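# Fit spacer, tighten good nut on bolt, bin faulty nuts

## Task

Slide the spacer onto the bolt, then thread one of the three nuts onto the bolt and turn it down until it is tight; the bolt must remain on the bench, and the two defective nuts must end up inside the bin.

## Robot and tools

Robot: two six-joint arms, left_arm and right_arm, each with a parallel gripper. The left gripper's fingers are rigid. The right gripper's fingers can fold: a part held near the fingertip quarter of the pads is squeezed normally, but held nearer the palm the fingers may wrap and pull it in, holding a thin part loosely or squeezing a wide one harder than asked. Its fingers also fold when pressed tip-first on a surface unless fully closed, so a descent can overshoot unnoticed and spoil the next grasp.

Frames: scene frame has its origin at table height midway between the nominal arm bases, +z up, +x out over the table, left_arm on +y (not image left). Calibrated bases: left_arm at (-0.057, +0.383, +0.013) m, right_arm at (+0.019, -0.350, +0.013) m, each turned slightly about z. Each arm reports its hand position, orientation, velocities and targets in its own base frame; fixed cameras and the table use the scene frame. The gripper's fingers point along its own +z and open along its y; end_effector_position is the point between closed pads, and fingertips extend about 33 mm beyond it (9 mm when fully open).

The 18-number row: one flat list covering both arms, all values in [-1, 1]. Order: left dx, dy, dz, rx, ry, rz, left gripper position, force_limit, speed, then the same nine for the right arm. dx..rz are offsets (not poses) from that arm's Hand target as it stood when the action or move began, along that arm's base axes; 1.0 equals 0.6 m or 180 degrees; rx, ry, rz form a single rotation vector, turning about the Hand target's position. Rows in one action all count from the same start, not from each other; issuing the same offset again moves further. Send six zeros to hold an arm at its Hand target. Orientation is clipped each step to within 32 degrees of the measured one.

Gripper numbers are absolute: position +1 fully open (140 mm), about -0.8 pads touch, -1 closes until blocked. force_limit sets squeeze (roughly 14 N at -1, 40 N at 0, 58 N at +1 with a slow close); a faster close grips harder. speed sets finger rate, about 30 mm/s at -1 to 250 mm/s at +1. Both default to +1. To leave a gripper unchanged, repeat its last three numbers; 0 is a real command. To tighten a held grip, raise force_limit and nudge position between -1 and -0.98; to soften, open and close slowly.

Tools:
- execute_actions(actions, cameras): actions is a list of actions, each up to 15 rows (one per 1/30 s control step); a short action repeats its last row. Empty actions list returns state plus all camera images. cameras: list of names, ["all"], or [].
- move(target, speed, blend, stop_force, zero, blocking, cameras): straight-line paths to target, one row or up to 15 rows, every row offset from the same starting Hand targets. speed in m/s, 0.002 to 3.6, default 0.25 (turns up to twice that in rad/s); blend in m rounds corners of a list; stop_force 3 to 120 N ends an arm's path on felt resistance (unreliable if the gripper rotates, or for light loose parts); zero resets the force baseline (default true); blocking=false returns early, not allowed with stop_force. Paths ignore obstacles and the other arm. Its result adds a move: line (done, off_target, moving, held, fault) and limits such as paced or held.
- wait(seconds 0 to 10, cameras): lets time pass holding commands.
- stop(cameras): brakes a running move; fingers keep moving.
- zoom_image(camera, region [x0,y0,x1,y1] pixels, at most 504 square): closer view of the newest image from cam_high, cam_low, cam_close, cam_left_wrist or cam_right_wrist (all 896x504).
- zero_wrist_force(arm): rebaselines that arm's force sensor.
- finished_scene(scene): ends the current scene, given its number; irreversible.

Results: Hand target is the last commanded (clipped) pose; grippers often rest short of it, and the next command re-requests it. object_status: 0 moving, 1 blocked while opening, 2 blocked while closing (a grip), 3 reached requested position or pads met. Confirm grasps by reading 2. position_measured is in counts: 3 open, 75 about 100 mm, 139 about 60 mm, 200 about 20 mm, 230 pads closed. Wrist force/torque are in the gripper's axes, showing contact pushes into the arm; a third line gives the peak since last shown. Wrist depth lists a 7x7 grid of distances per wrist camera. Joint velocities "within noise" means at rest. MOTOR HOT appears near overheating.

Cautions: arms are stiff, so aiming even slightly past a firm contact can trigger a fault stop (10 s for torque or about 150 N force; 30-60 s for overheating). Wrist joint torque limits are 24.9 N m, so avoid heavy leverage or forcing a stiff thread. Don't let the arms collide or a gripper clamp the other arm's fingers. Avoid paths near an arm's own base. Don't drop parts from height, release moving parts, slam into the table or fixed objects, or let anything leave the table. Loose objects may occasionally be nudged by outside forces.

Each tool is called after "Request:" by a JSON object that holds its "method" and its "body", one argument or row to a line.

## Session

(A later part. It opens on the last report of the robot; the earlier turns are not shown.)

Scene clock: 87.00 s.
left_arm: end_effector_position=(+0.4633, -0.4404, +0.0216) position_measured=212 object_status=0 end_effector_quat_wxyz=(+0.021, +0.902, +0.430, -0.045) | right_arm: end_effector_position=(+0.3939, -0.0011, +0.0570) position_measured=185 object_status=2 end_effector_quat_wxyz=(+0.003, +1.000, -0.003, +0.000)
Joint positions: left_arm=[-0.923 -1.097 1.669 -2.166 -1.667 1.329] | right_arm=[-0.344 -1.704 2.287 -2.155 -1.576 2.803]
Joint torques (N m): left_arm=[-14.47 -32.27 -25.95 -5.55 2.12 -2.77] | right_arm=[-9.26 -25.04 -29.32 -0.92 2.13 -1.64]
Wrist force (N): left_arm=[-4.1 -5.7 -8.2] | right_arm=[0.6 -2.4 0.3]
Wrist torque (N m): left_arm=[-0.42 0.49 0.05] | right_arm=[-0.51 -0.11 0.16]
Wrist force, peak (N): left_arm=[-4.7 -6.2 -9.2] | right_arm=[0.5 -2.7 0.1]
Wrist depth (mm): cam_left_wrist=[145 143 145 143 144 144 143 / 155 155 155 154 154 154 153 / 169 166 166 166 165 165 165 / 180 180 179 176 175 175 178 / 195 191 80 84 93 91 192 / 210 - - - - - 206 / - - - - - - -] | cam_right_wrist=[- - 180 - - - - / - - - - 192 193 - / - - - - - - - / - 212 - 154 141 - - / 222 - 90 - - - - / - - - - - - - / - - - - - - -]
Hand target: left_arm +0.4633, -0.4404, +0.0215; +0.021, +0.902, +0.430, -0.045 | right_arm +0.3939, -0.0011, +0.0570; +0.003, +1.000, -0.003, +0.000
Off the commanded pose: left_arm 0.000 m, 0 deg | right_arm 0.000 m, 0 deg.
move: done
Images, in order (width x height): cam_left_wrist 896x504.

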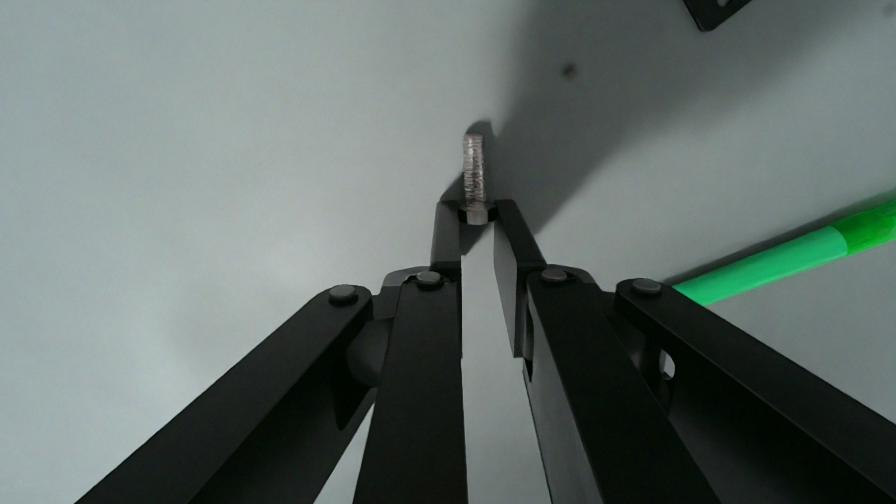

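Request:
{"method": "move", "body": {
  "target": [
    [0,0,0.1,0,0,0,-1,0,-1,0.01,0.1,0.15,0,0,0,-1,-0.5,-1],
    [0.0148,0.0175,0.2142,0.0551,-0.5756,-0.3733,-1,0,-1,0.0435,0.3352,0.34,0,0,0,-1,-0.5,-1]
  ],
  "speed": [0.2,0.6],
  "blend": [0.02,0],
  "cameras": ["all"]
}}

Scene clock: 92.03 s.
left_arm: end_effector_position=(+0.4721, -0.4298, +0.1501) position_measured=212 object_status=2 end_effector_quat_wxyz=(+0.242, +0.664, -0.242, +0.665) | right_arm: end_effector_position=(+0.4200, +0.2000, +0.2610) position_measured=185 object_status=2 end_effector_quat_wxyz=(+0.003, +1.000, -0.003, +0.000)
Joint positions: left_arm=[-1.195 -0.718 2.341 -4.765 -1.074 3.142] | right_arm=[0.157 -1.677 1.71 -1.602 -1.576 3.305]
Joint torques (N m): left_arm=[14.73 -23.53 -9.91 -5.06 -2.09 2.43] | right_arm=[13.01 -7.77 -32.44 -0.48 -2.17 1.59]
Wrist force (N): left_arm=[0.2 -2.6 1.1] | right_arm=[0.9 -2.5 -0.3]
Wrist torque (N m): left_arm=[-0.17 -0.03 -0.22] | right_arm=[-0.54 -0.20 -0.06]
Wrist force, peak (N): left_arm=[-4.3 -6.2 -9.7] | right_arm=[0.8 -3.1 -0.6]
Wrist depth (mm): cam_left_wrist=[1478 - 1734 - - 192 - / 1444 - 1665 2686 - - - / 1487 1435 1542 957 1130 - - / - - 581 - 120 - - / 420 - 80 - 92 86 - / 361 - - - - - - / - - - - - - -] | cam_right_wrist=[371 - - - - 366 - / - 374 - - - - - / - - - - - 398 - / - 245 - 165 142 - - / 438 252 90 - - - - / - - - - - - - / - - - - - - -]
Hand target: left_arm +0.4721, -0.4299, +0.1501; +0.242, +0.664, -0.242, +0.665 | right_arm +0.4200, +0.2000, +0.2610; +0.003, +1.000, -0.003, +0.000
Off the commanded pose: left_arm 0.000 m, 0 deg | right_arm 0.000 m, 0 deg.
move: done

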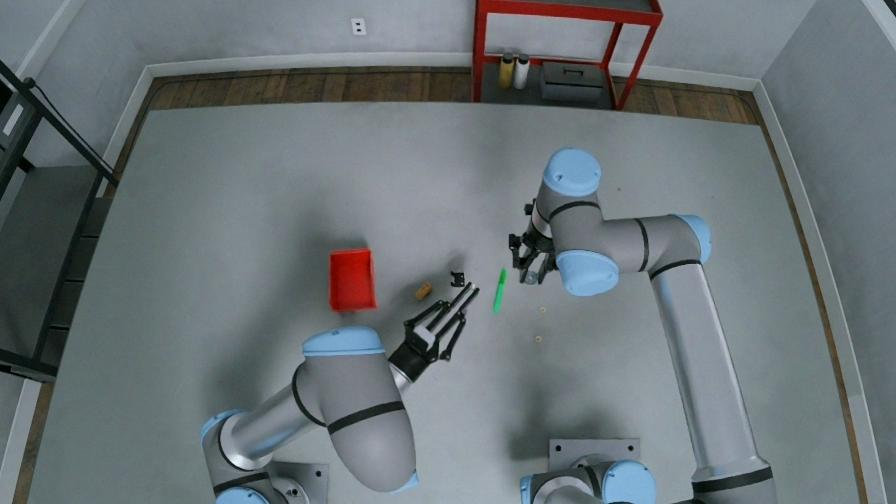

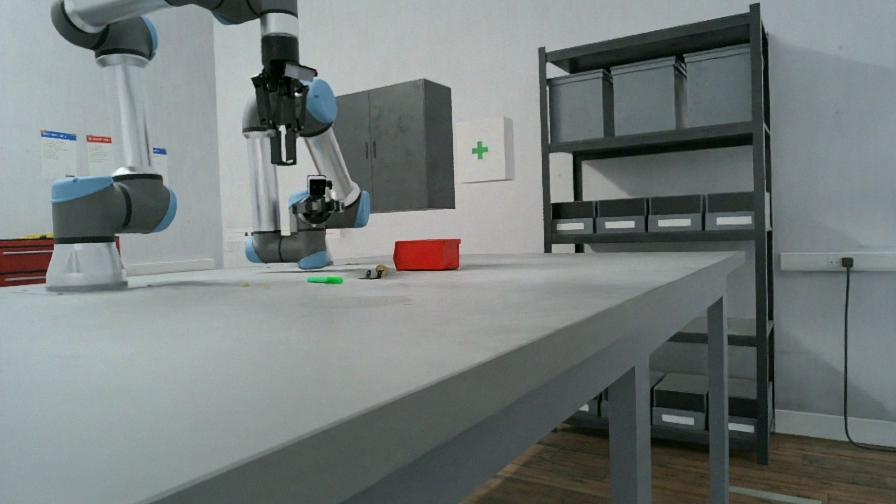

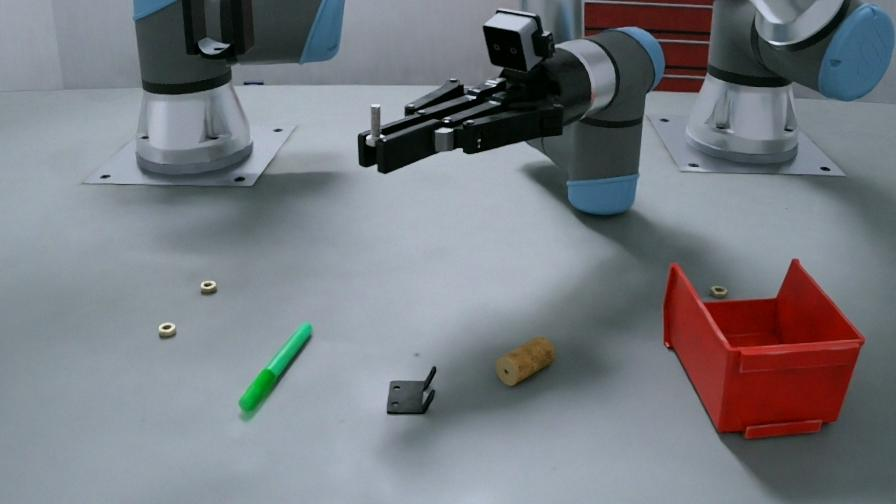

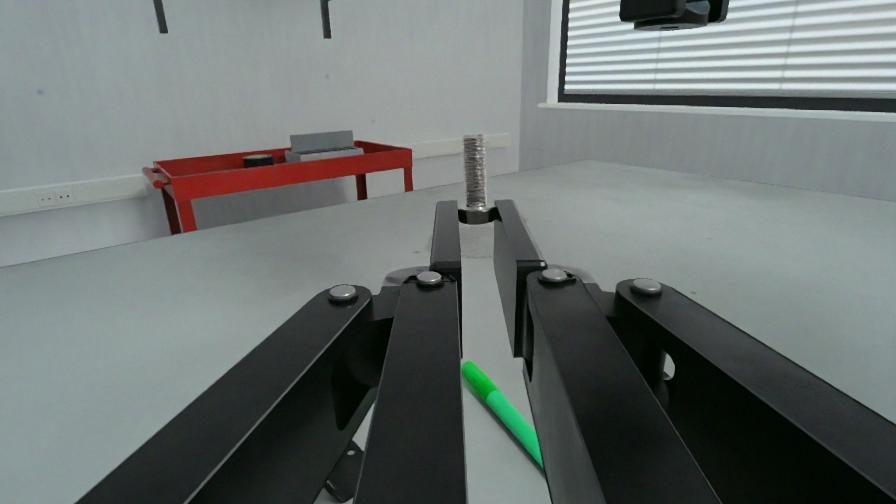

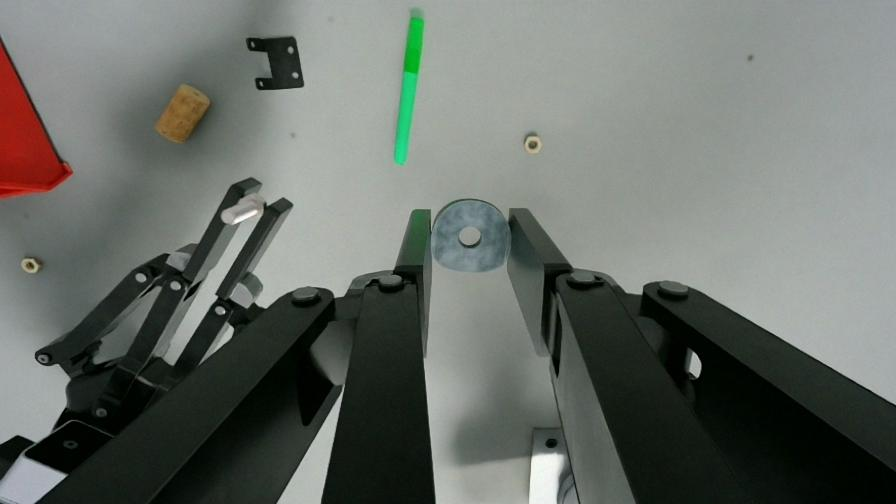

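Request:
{"method": "zoom_image", "body": {
  "camera": "cam_right_wrist",
  "region": [200, 160, 320, 250]
}}

Request:
{"method": "zoom_image", "body": {
  "camera": "cam_left_wrist",
  "region": [420, 120, 540, 240]
}}

Request:
{"method": "zoom_image", "body": {
  "camera": "cam_close",
  "region": [340, 90, 440, 180]
}}

Scaled by 4.200 from the camera's 896x504 image, which has a finer 1280x720 frame.

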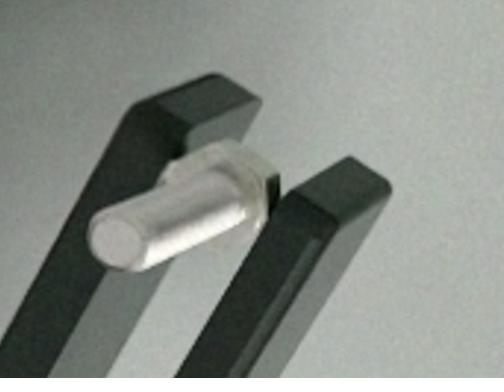

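Scaled by 4.200 from the camera's 896x504 image, which has a finer 1280x720 frame.

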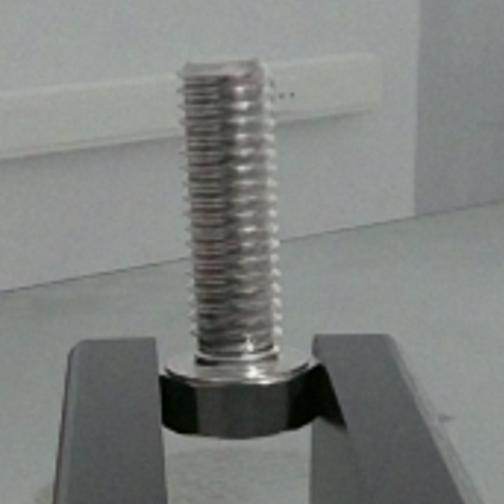

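Scaled by 5.040 from the camera's 896x504 image, which has a finer 1280x720 frame.

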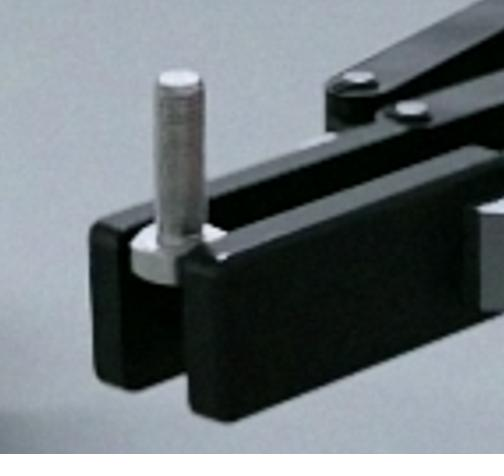

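Request:
{"method": "execute_actions", "body": {
  "actions": [],
  "cameras": ["cam_right_wrist","cam_left_wrist","cam_close"]
}}

Scene clock: 93.30 s.
left_arm: end_effector_position=(+0.4721, -0.4299, +0.1501) position_measured=212 object_status=2 end_effector_quat_wxyz=(+0.242, +0.664, -0.242, +0.665) | right_arm: end_effector_position=(+0.4200, +0.2000, +0.2610) position_measured=185 object_status=2 end_effector_quat_wxyz=(+0.003, +1.000, -0.003, +0.000)
Joint positions: left_arm=[-1.195 -0.717 2.341 -4.766 -1.074 3.142] | right_arm=[0.157 -1.677 1.71 -1.602 -1.576 3.305]
Joint velocities: within noise
Joint torques (N m): left_arm=[13 -25.66 -9.76 -5.2 -2.48 2.61] | right_arm=[13.77 -7.8 -32.91 -0.53 -2 1.92]
Wrist force (N): left_arm=[0.1 -2.9 0.7] | right_arm=[0.7 -2.6 -0.3]
Wrist torque (N m): left_arm=[-0.24 0.00 -0.22] | right_arm=[-0.56 -0.14 -0.06]
Wrist force, peak (N): left_arm=[-0.2 -3.1 1.0] | right_arm=[1.0 -2.9 -0.3]
Wrist depth (mm): cam_left_wrist=[- 1654 - - - 1643 - / - 1823 - - - 1967 - / - 1622 1654 160 - - - / 612 - 673 - 138 - 545 / 453 - 80 - 93 85 444 / - - - - - - - / - - - - - - -] | cam_right_wrist=[- - - - - - 372 / - - - - - - - / - - - - 392 - - / - 244 - 165 - - 427 / 263 253 90 - - - - / - - - - - - - / - - - - - - -]
Hand target: left_arm +0.4721, -0.4299, +0.1501; +0.242, +0.664, -0.242, +0.665 | right_arm +0.4200, +0.2000, +0.2610; +0.003, +1.000, -0.003, +0.000
Tool commands: left_gripper/position=-1.0 left_gripper/force_limit=+0.0 left_gripper/speed=-1.0 right_gripper/position=-1.0 right_gripper/force_limit=-0.5 right_gripper/speed=-1.0
Off the commanded pose: left_arm 0.000 m, 0 deg | right_arm 0.000 m, 0 deg.
Images, in order (width x height): cam_close 896x504, cam_left_wrist 896x504, cam_right_wrist 896x504.

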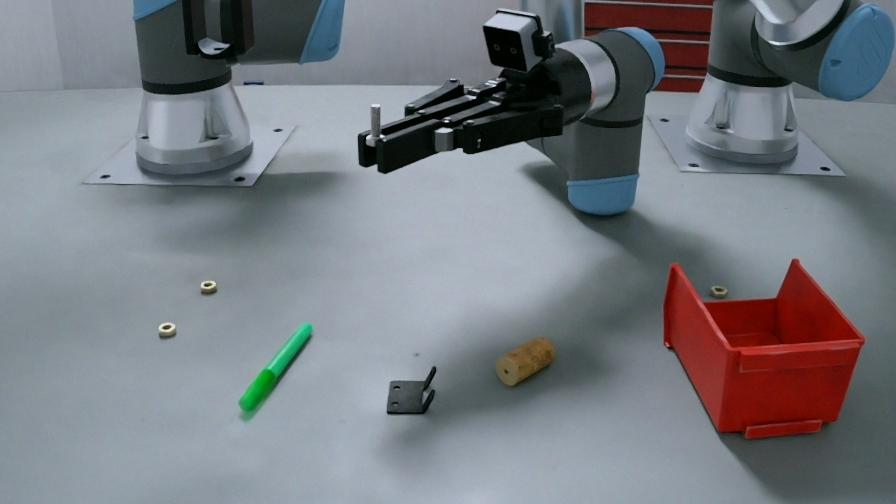

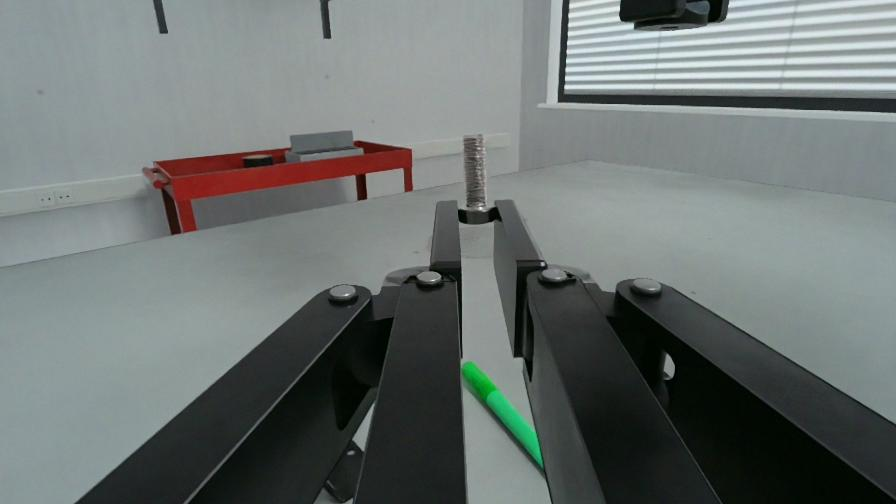

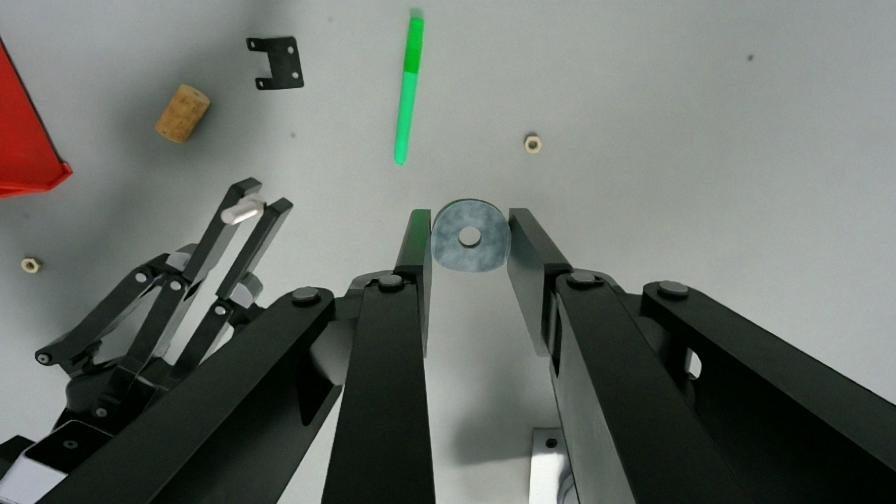

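Request:
{"method": "zoom_image", "body": {
  "camera": "cam_right_wrist",
  "region": [180, 160, 540, 300]
}}

Request:
{"method": "zoom_image", "body": {
  "camera": "cam_left_wrist",
  "region": [420, 110, 540, 240]
}}

Request:
{"method": "zoom_image", "body": {
  "camera": "cam_close",
  "region": [330, 80, 470, 190]
}}

Scaled by 1.400 from the camera's 896x504 image, which has a finer 1280x720 frame.

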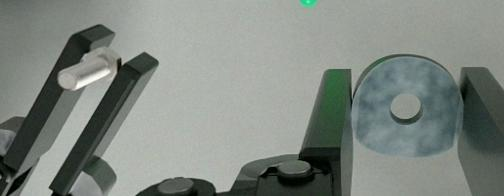

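Scaled by 3.877 from the camera's 896x504 image, which has a finer 1280x720 frame.

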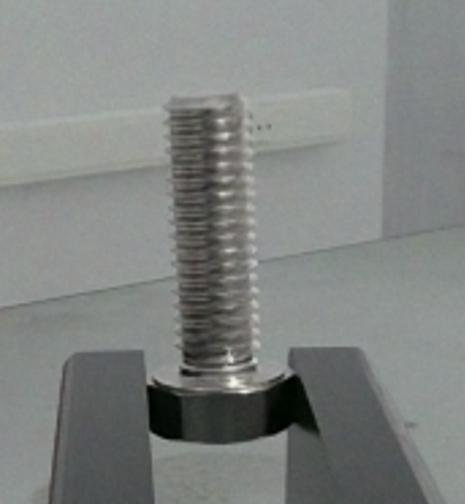

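Scaled by 3.600 from the camera's 896x504 image, which has a finer 1280x720 frame.

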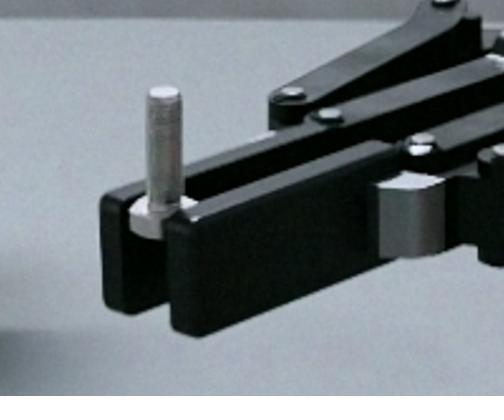

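Request:
{"method": "move", "body": {
  "target": [0,0,0,0,0,0,-1,0,-1,-0.0037,0.1922,0,0,0,-0.2017,-1,-0.5,-1],
  "speed": 0.3,
  "cameras": ["cam_right_wrist","cam_left_wrist","cam_close"]
}}

Scene clock: 96.93 s.
left_arm: end_effector_position=(+0.4721, -0.4299, +0.1501) position_measured=212 object_status=2 end_effector_quat_wxyz=(+0.242, +0.664, -0.242, +0.665) | right_arm: end_effector_position=(+0.4178, +0.3153, +0.2610) position_measured=185 object_status=2 end_effector_quat_wxyz=(+0.002, +0.949, -0.314, -0.001)
Joint positions: left_arm=[-1.195 -0.717 2.341 -4.766 -1.075 3.142] | right_arm=[0.39 -1.533 1.57 -1.603 -1.573 4.171]
Joint torques (N m): left_arm=[13.04 -24.97 -9.88 -5.17 -2.49 2.66] | right_arm=[12.61 -13.1 -32.79 -0.48 -2.2 1.55]
Wrist force (N): left_arm=[0.1 -2.6 1.0] | right_arm=[0.7 -2.2 -0.1]
Wrist torque (N m): left_arm=[-0.17 -0.02 -0.21] | right_arm=[-0.46 -0.15 -0.09]
Wrist force, peak (N): left_arm=[0.4 -3.1 0.9] | right_arm=[0.5 -3.0 -0.2]
Wrist depth (mm): cam_left_wrist=[- - - 2250 - - - / 1514 1591 - - - - - / - 1601 1601 1591 - - - / 1699 650 704 - - 608 - / - - 80 - 93 86 432 / 359 - - - - - - / - - - - - - -] | cam_right_wrist=[- - - - - - - / - - - 377 - - - / - - 393 - - 407 - / - - - 163 141 - - / 398 - 90 258 - - - / - - - 276 - - - / - - - 277 - - -]
Hand target: left_arm +0.4721, -0.4299, +0.1501; +0.242, +0.664, -0.242, +0.665 | right_arm +0.4178, +0.3153, +0.2610; +0.003, +0.949, -0.314, -0.001
Off the commanded pose: left_arm 0.000 m, 0 deg | right_arm 0.000 m, 0 deg.
move: done
Images, in order (width x height): cam_close 896x504, cam_left_wrist 896x504, cam_right_wrist 896x504.

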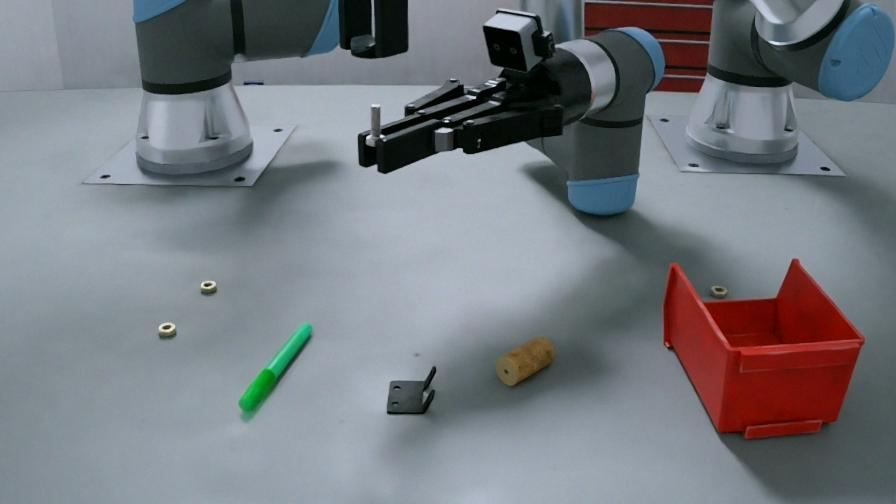

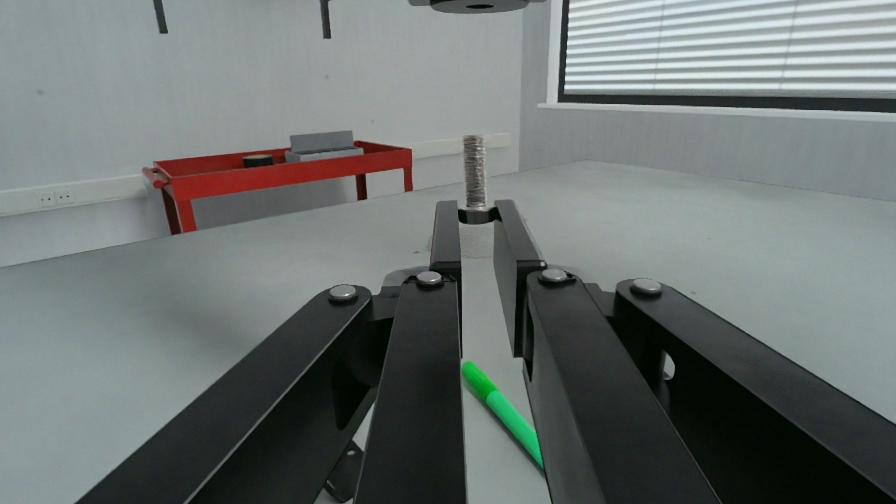

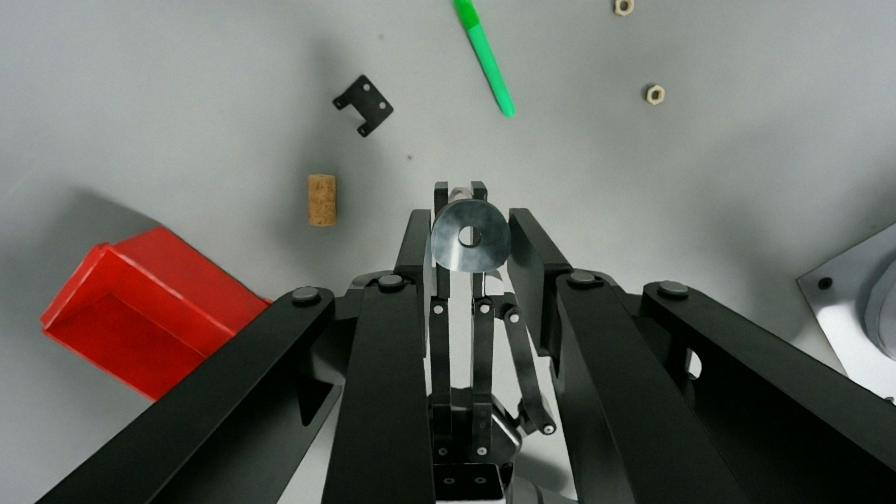

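Request:
{"method": "zoom_image", "body": {
  "camera": "cam_right_wrist",
  "region": [420, 170, 520, 290]
}}

Request:
{"method": "zoom_image", "body": {
  "camera": "cam_left_wrist",
  "region": [400, 0, 560, 220]
}}

Scaled by 4.200 from the camera's 896x504 image, which has a finer 1280x720 frame.

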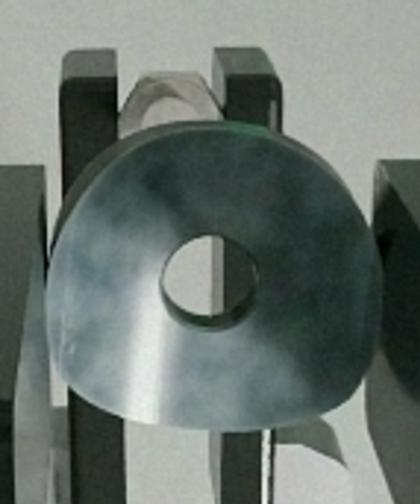

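Scaled by 2.291 from the camera's 896x504 image, which has a finer 1280x720 frame.

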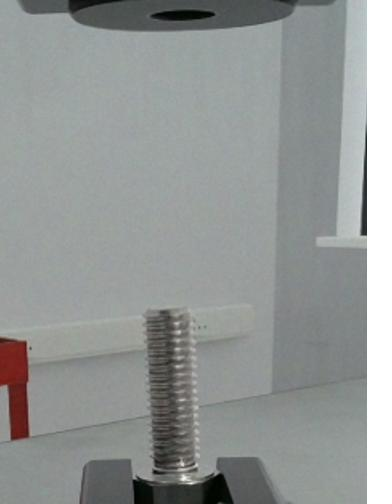

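Request:
{"method": "move", "body": {
  "target": [0,0,0,0,0,0,-1,0,-1,0.0014,0.0019,-0.0517,0,0,0,-1,-0.5,-1],
  "speed": 0.1,
  "cameras": ["cam_right_wrist","cam_left_wrist","cam_close"]
}}

Request:
{"method": "zoom_image", "body": {
  "camera": "cam_right_wrist",
  "region": [420, 170, 520, 290]
}}

Request:
{"method": "zoom_image", "body": {
  "camera": "cam_left_wrist",
  "region": [400, 40, 560, 240]
}}

Request:
{"method": "zoom_image", "body": {
  "camera": "cam_close",
  "region": [320, 50, 440, 190]
}}

Scene clock: 99.50 s.
left_arm: end_effector_position=(+0.4721, -0.4299, +0.1501) position_measured=212 object_status=2 end_effector_quat_wxyz=(+0.242, +0.664, -0.242, +0.665) | right_arm: end_effector_position=(+0.4186, +0.3164, +0.2302) position_measured=185 object_status=2 end_effector_quat_wxyz=(+0.003, +0.949, -0.314, -0.001)
Joint positions: left_arm=[-1.195 -0.717 2.341 -4.766 -1.075 3.142] | right_arm=[0.392 -1.524 1.639 -1.682 -1.573 4.173]
Joint torques (N m): left_arm=[12.52 -25.36 -9.87 -5.21 -2.45 2.55] | right_arm=[13.5 -14.51 -14.39 -5.87 -0.93 1.76]
Wrist force (N): left_arm=[0.1 -2.6 1.1] | right_arm=[0.7 -2.4 -0.2]
Wrist torque (N m): left_arm=[-0.18 0.00 -0.22] | right_arm=[-0.51 -0.17 -0.07]
Wrist force, peak (N): left_arm=[0.2 -3.0 1.0] | right_arm=[0.6 -2.5 -1.0]
Wrist depth (mm): cam_left_wrist=[- - 1759 - 144 - - / - - - 140 147 - - / 1403 1611 1622 1611 - - - / - - 718 - 110 - - / 448 - 80 - 92 86 - / 361 - - - - - - / - - - - - - -] | cam_right_wrist=[- - - - - - - / 345 - - - - - 355 / - - - - - - - / - - - 165 130 - - / - - 90 227 - - - / - - - - - - - / - - - 249 - - -]
Hand target: left_arm +0.4721, -0.4299, +0.1501; +0.242, +0.664, -0.242, +0.665 | right_arm +0.4186, +0.3165, +0.2300; +0.003, +0.949, -0.314, -0.001
Off the commanded pose: left_arm 0.000 m, 0 deg | right_arm 0.000 m, 0 deg.
move: done
Images, in order (width x height): cam_close 896x504, cam_left_wrist 896x504, cam_right_wrist 896x504.

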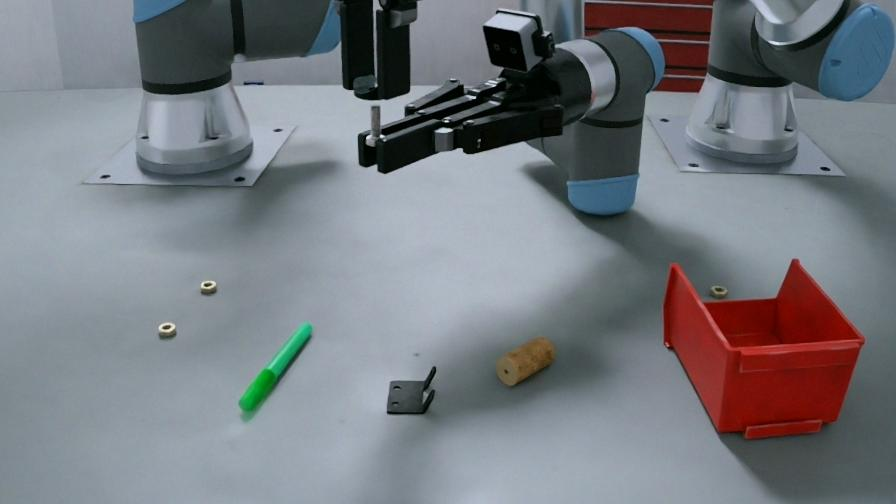

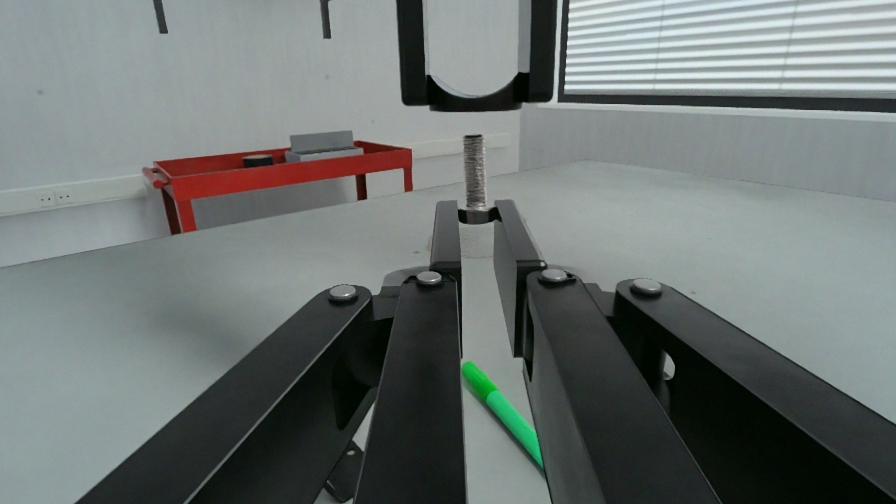

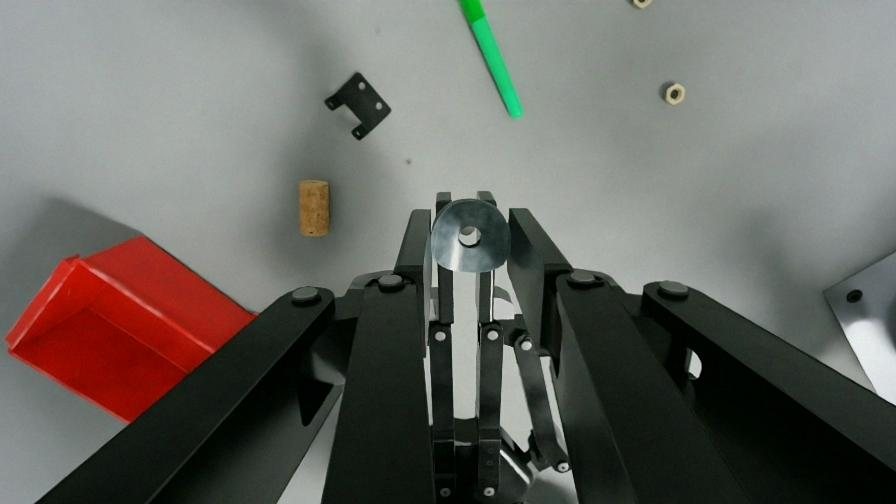

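Scaled by 4.200 from the camera's 896x504 image, which has a finer 1280x720 frame.

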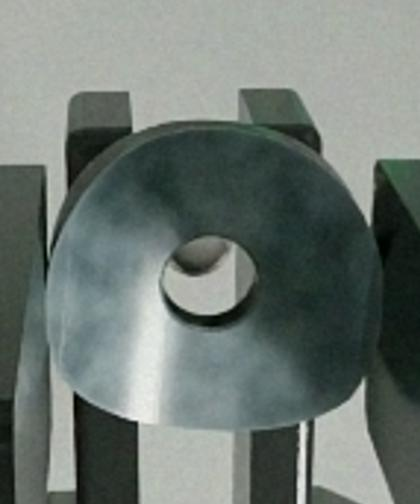

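Scaled by 2.520 from the camera's 896x504 image, which has a finer 1280x720 frame.

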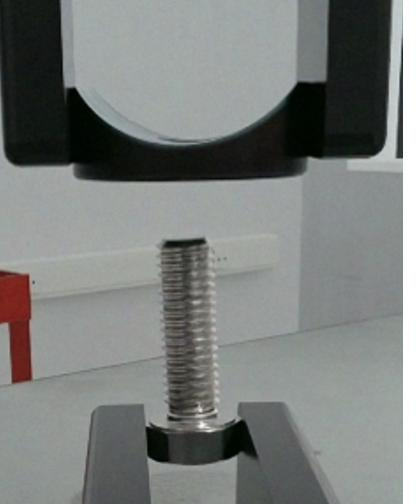

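Scaled by 3.600 from the camera's 896x504 image, which has a finer 1280x720 frame.

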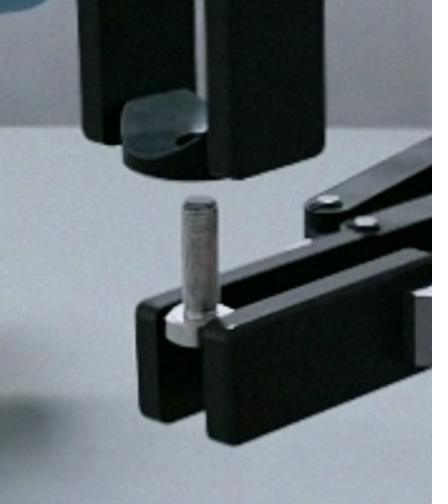

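Request:
{"method": "move", "body": {
  "target": [0,0,0,0.01404,-0.01179,0,-1,0,-1,-0.0004,-0.0034,0,0,0,0,-1,-0.5,-1],
  "speed": 0.1,
  "cameras": ["cam_right_wrist","cam_left_wrist","cam_close"]
}}

Request:
{"method": "zoom_image", "body": {
  "camera": "cam_right_wrist",
  "region": [420, 170, 520, 290]
}}

Request:
{"method": "zoom_image", "body": {
  "camera": "cam_left_wrist",
  "region": [400, 40, 560, 240]
}}

Request:
{"method": "zoom_image", "body": {
  "camera": "cam_close",
  "region": [320, 50, 440, 190]
}}

Scene clock: 101.77 s.
left_arm: end_effector_position=(+0.4721, -0.4299, +0.1501) position_measured=212 object_status=2 end_effector_quat_wxyz=(+0.223, +0.657, -0.261, +0.671) | right_arm: end_effector_position=(+0.4184, +0.3144, +0.2300) position_measured=185 object_status=2 end_effector_quat_wxyz=(+0.003, +0.949, -0.314, -0.001)
Joint positions: left_arm=[-1.195 -0.717 2.341 -4.765 -1.075 3.2] | right_arm=[0.389 -1.527 1.643 -1.682 -1.573 4.169]
Joint torques (N m): left_arm=[12.87 -34.75 1.25 -1.7 -2.42 2.66] | right_arm=[-13.81 -35.66 -12.54 -5.82 0.16 -1.56]
Wrist force (N): left_arm=[0.3 -3.2 1.1] | right_arm=[0.8 -2.2 -0.3]
Wrist torque (N m): left_arm=[-0.26 -0.06 -0.23] | right_arm=[-0.47 -0.17 0.12]
Wrist force, peak (N): left_arm=[0.2 -3.3 0.8] | right_arm=[0.9 -2.5 -0.1]
Wrist depth (mm): cam_left_wrist=[1419 - - 131 131 - - / - 1878 2153 140 - - - / - 1632 1542 1561 - - - / - - 692 - 550 - - / 513 - 80 - 92 86 383 / 398 - - - - - 317 / - - - - - - -] | cam_right_wrist=[- 335 - - 337 - 350 / - - - - - - 351 / - - 378 - - - 386 / - - - 165 383 - - / - - 90 222 - - 415 / - - - 237 - - - / - - - 249 - - -]
Hand target: left_arm +0.4721, -0.4299, +0.1501; +0.223, +0.657, -0.261, +0.671 | right_arm +0.4184, +0.3144, +0.2300; +0.003, +0.949, -0.314, -0.001
Off the commanded pose: left_arm 0.000 m, 0 deg | right_arm 0.000 m, 0 deg.
move: done
Images, in order (width x height): cam_close 896x504, cam_left_wrist 896x504, cam_right_wrist 896x504.

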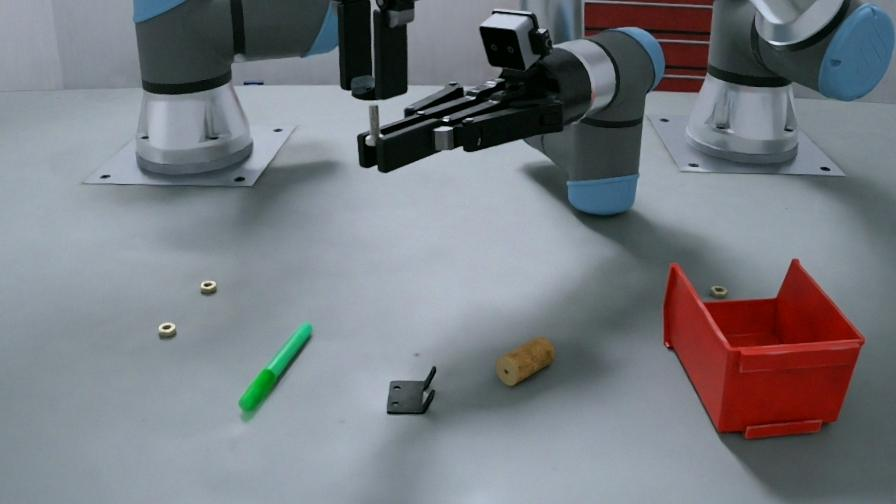

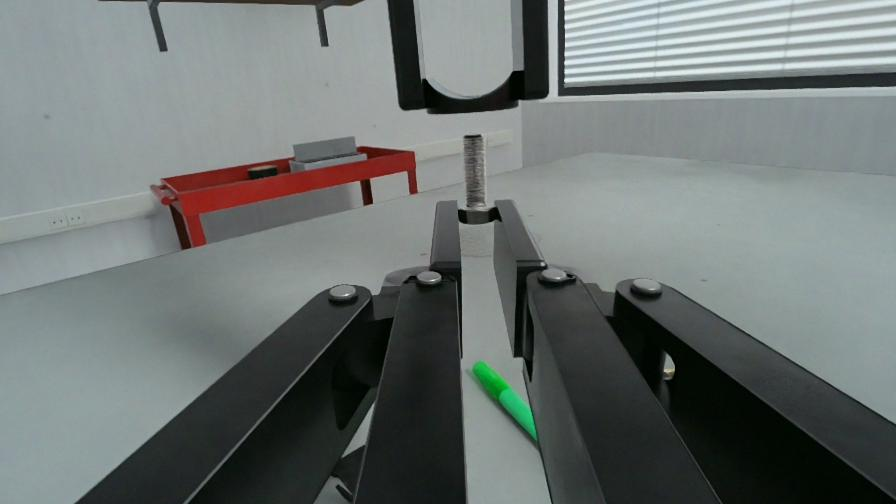

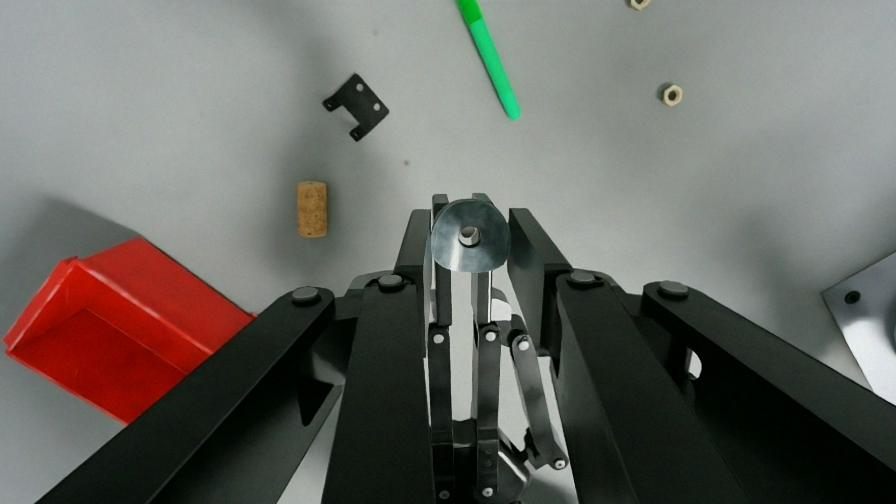

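Scaled by 4.200 from the camera's 896x504 image, which has a finer 1280x720 frame.

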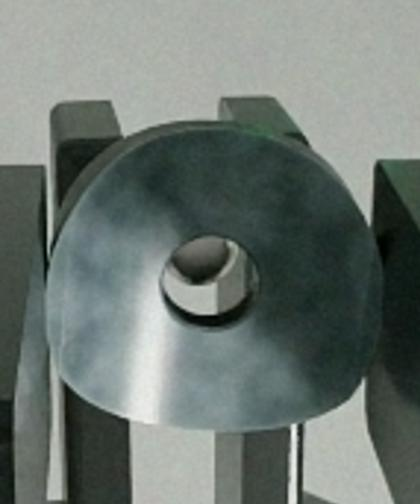

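Scaled by 2.520 from the camera's 896x504 image, which has a finer 1280x720 frame.

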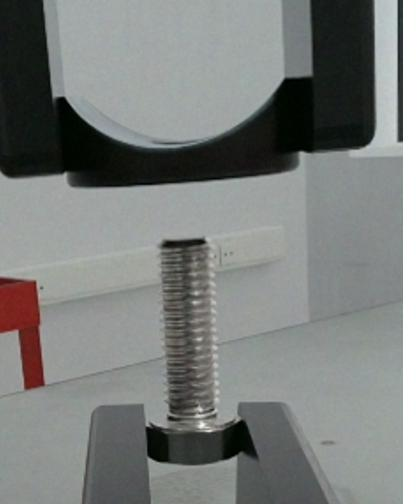

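Scaled by 3.600 from the camera's 896x504 image, which has a finer 1280x720 frame.

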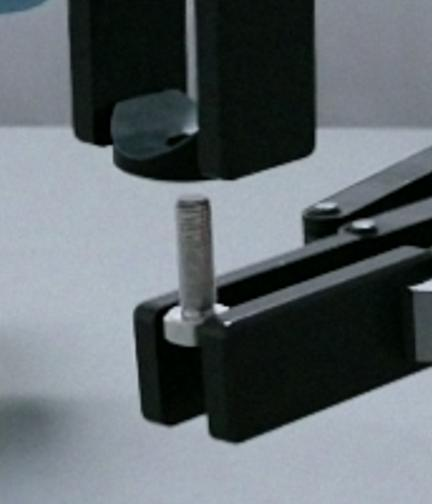

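Request:
{"method": "zoom_image", "body": {
  "camera": "cam_close",
  "region": [350, 95, 400, 155]
}}

Request:
{"method": "zoom_image", "body": {
  "camera": "cam_left_wrist",
  "region": [440, 120, 510, 220]
}}

Scaled by 8.400 from the camera's 896x504 image, which has a finer 1280x720 frame.

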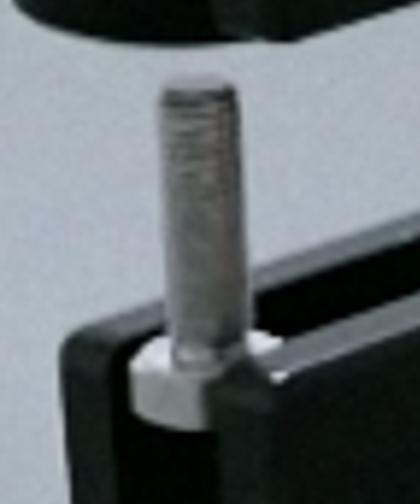

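Scaled by 5.040 from the camera's 896x504 image, which has a finer 1280x720 frame.

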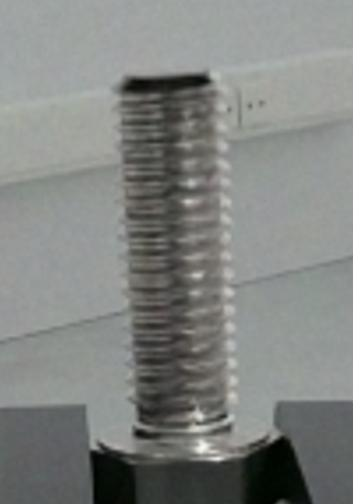

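Request:
{"method": "move", "body": {
  "target": [0,0,0,0,0,0,-1,0,-1,0,0,-0.02,0,0,0,-1,-0.5,-1],
  "speed": 0.012,
  "stop_force": 4,
  "cameras": ["cam_right_wrist","cam_left_wrist","cam_close"]
}}

Request:
{"method": "zoom_image", "body": {
  "camera": "cam_right_wrist",
  "region": [420, 170, 520, 290]
}}

Request:
{"method": "zoom_image", "body": {
  "camera": "cam_left_wrist",
  "region": [400, 60, 560, 240]
}}

Request:
{"method": "zoom_image", "body": {
  "camera": "cam_close",
  "region": [340, 80, 420, 170]
}}

Scene clock: 105.33 s.
left_arm: end_effector_position=(+0.4721, -0.4299, +0.1501) position_measured=212 object_status=2 end_effector_quat_wxyz=(+0.223, +0.657, -0.261, +0.671) | right_arm: end_effector_position=(+0.4184, +0.3144, +0.2180) position_measured=185 object_status=2 end_effector_quat_wxyz=(+0.003, +0.949, -0.314, -0.001)
Joint positions: left_arm=[-1.195 -0.717 2.341 -4.766 -1.075 3.2] | right_arm=[0.389 -1.523 1.67 -1.713 -1.573 4.169]
Joint torques (N m): left_arm=[13.14 -25.84 4.08 -5.04 -2.48 2.6] | right_arm=[-12.22 -12.82 -13.09 -5.86 -2.09 -1.87]
Wrist force (N): left_arm=[0.3 -3.0 1.0] | right_arm=[0.6 -2.4 -0.1]
Wrist torque (N m): left_arm=[-0.24 -0.04 -0.23] | right_arm=[-0.53 -0.14 0.12]
Wrist force, peak (N): left_arm=[0.3 -3.3 1.1] | right_arm=[1.0 -2.5 -0.2]
Wrist depth (mm): cam_left_wrist=[1411 1734 1784 132 133 - - / - - 1951 142 - - - / 1551 1654 1487 - 1067 - - / 1315 - - - - - - / 516 - 80 - 93 91 391 / 391 - - - - - 317 / - - - - - - -] | cam_right_wrist=[- - - 326 - - - / - 338 - - - - - / - - 369 354 - 367 - / - - - 165 127 - - / - - 90 213 - - - / - - - 222 - - - / - - - 238 - - -]
Hand target: left_arm +0.4721, -0.4299, +0.1501; +0.223, +0.657, -0.261, +0.671 | right_arm +0.4184, +0.3144, +0.2180; +0.003, +0.949, -0.314, -0.001
Off the commanded pose: left_arm 0.000 m, 0 deg | right_arm 0.000 m, 0 deg.
move: done
Images, in order (width x height): cam_close 896x504, cam_left_wrist 896x504, cam_right_wrist 896x504.

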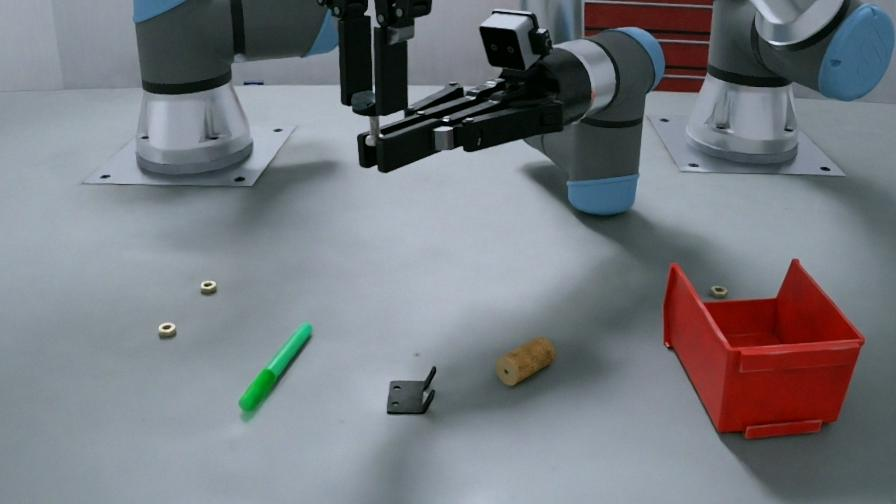

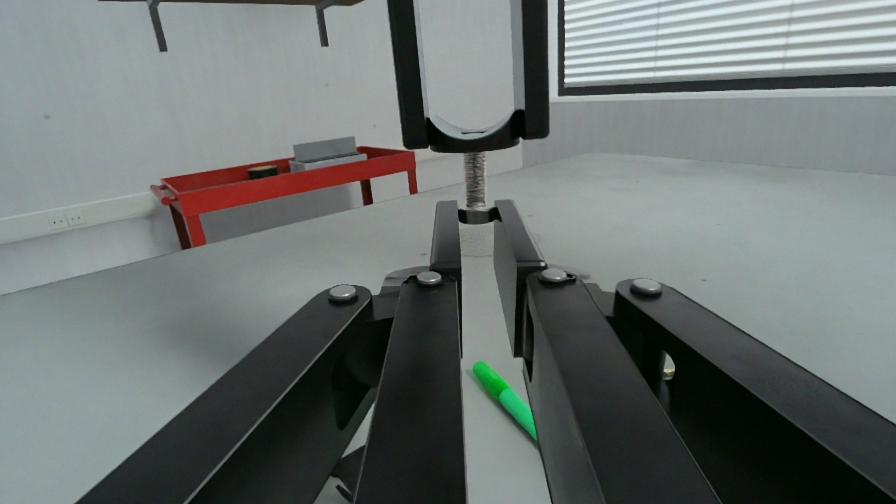

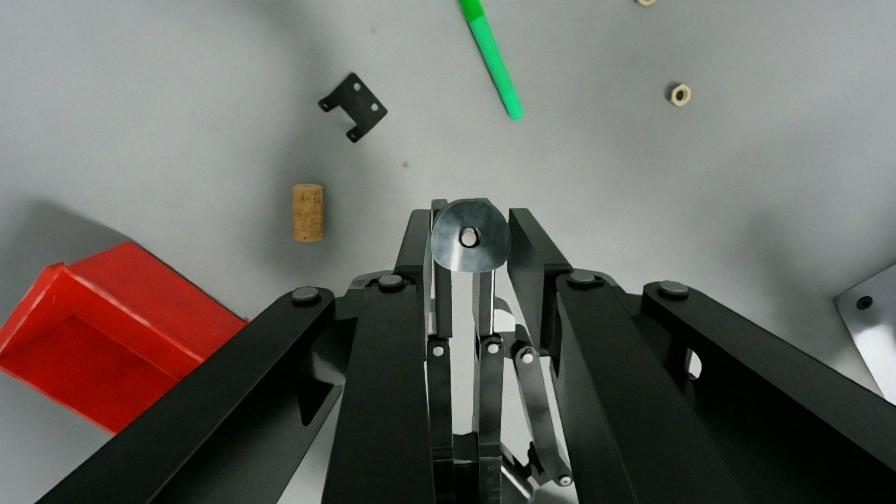

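Scaled by 4.200 from the camera's 896x504 image, which has a finer 1280x720 frame.

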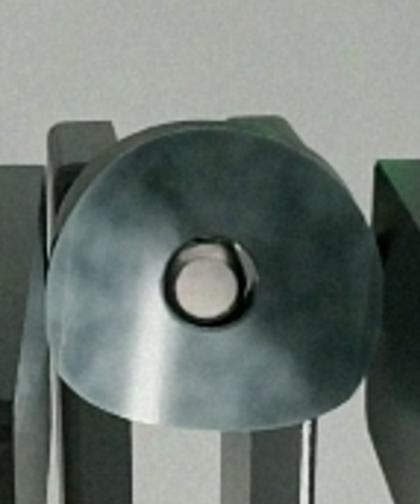

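Scaled by 2.800 from the camera's 896x504 image, which has a finer 1280x720 frame.

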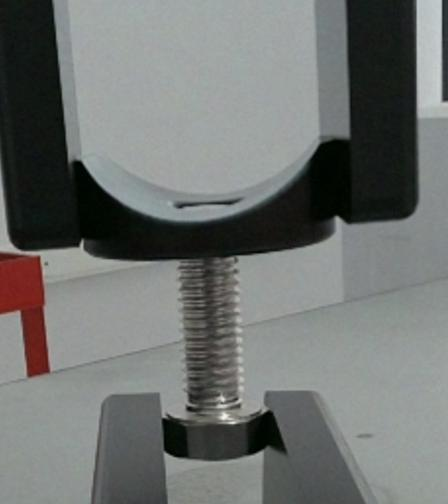

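Scaled by 5.600 from the camera's 896x504 image, which has a finer 1280x720 frame.

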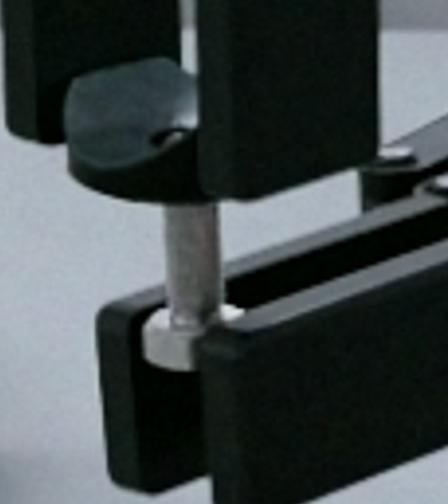

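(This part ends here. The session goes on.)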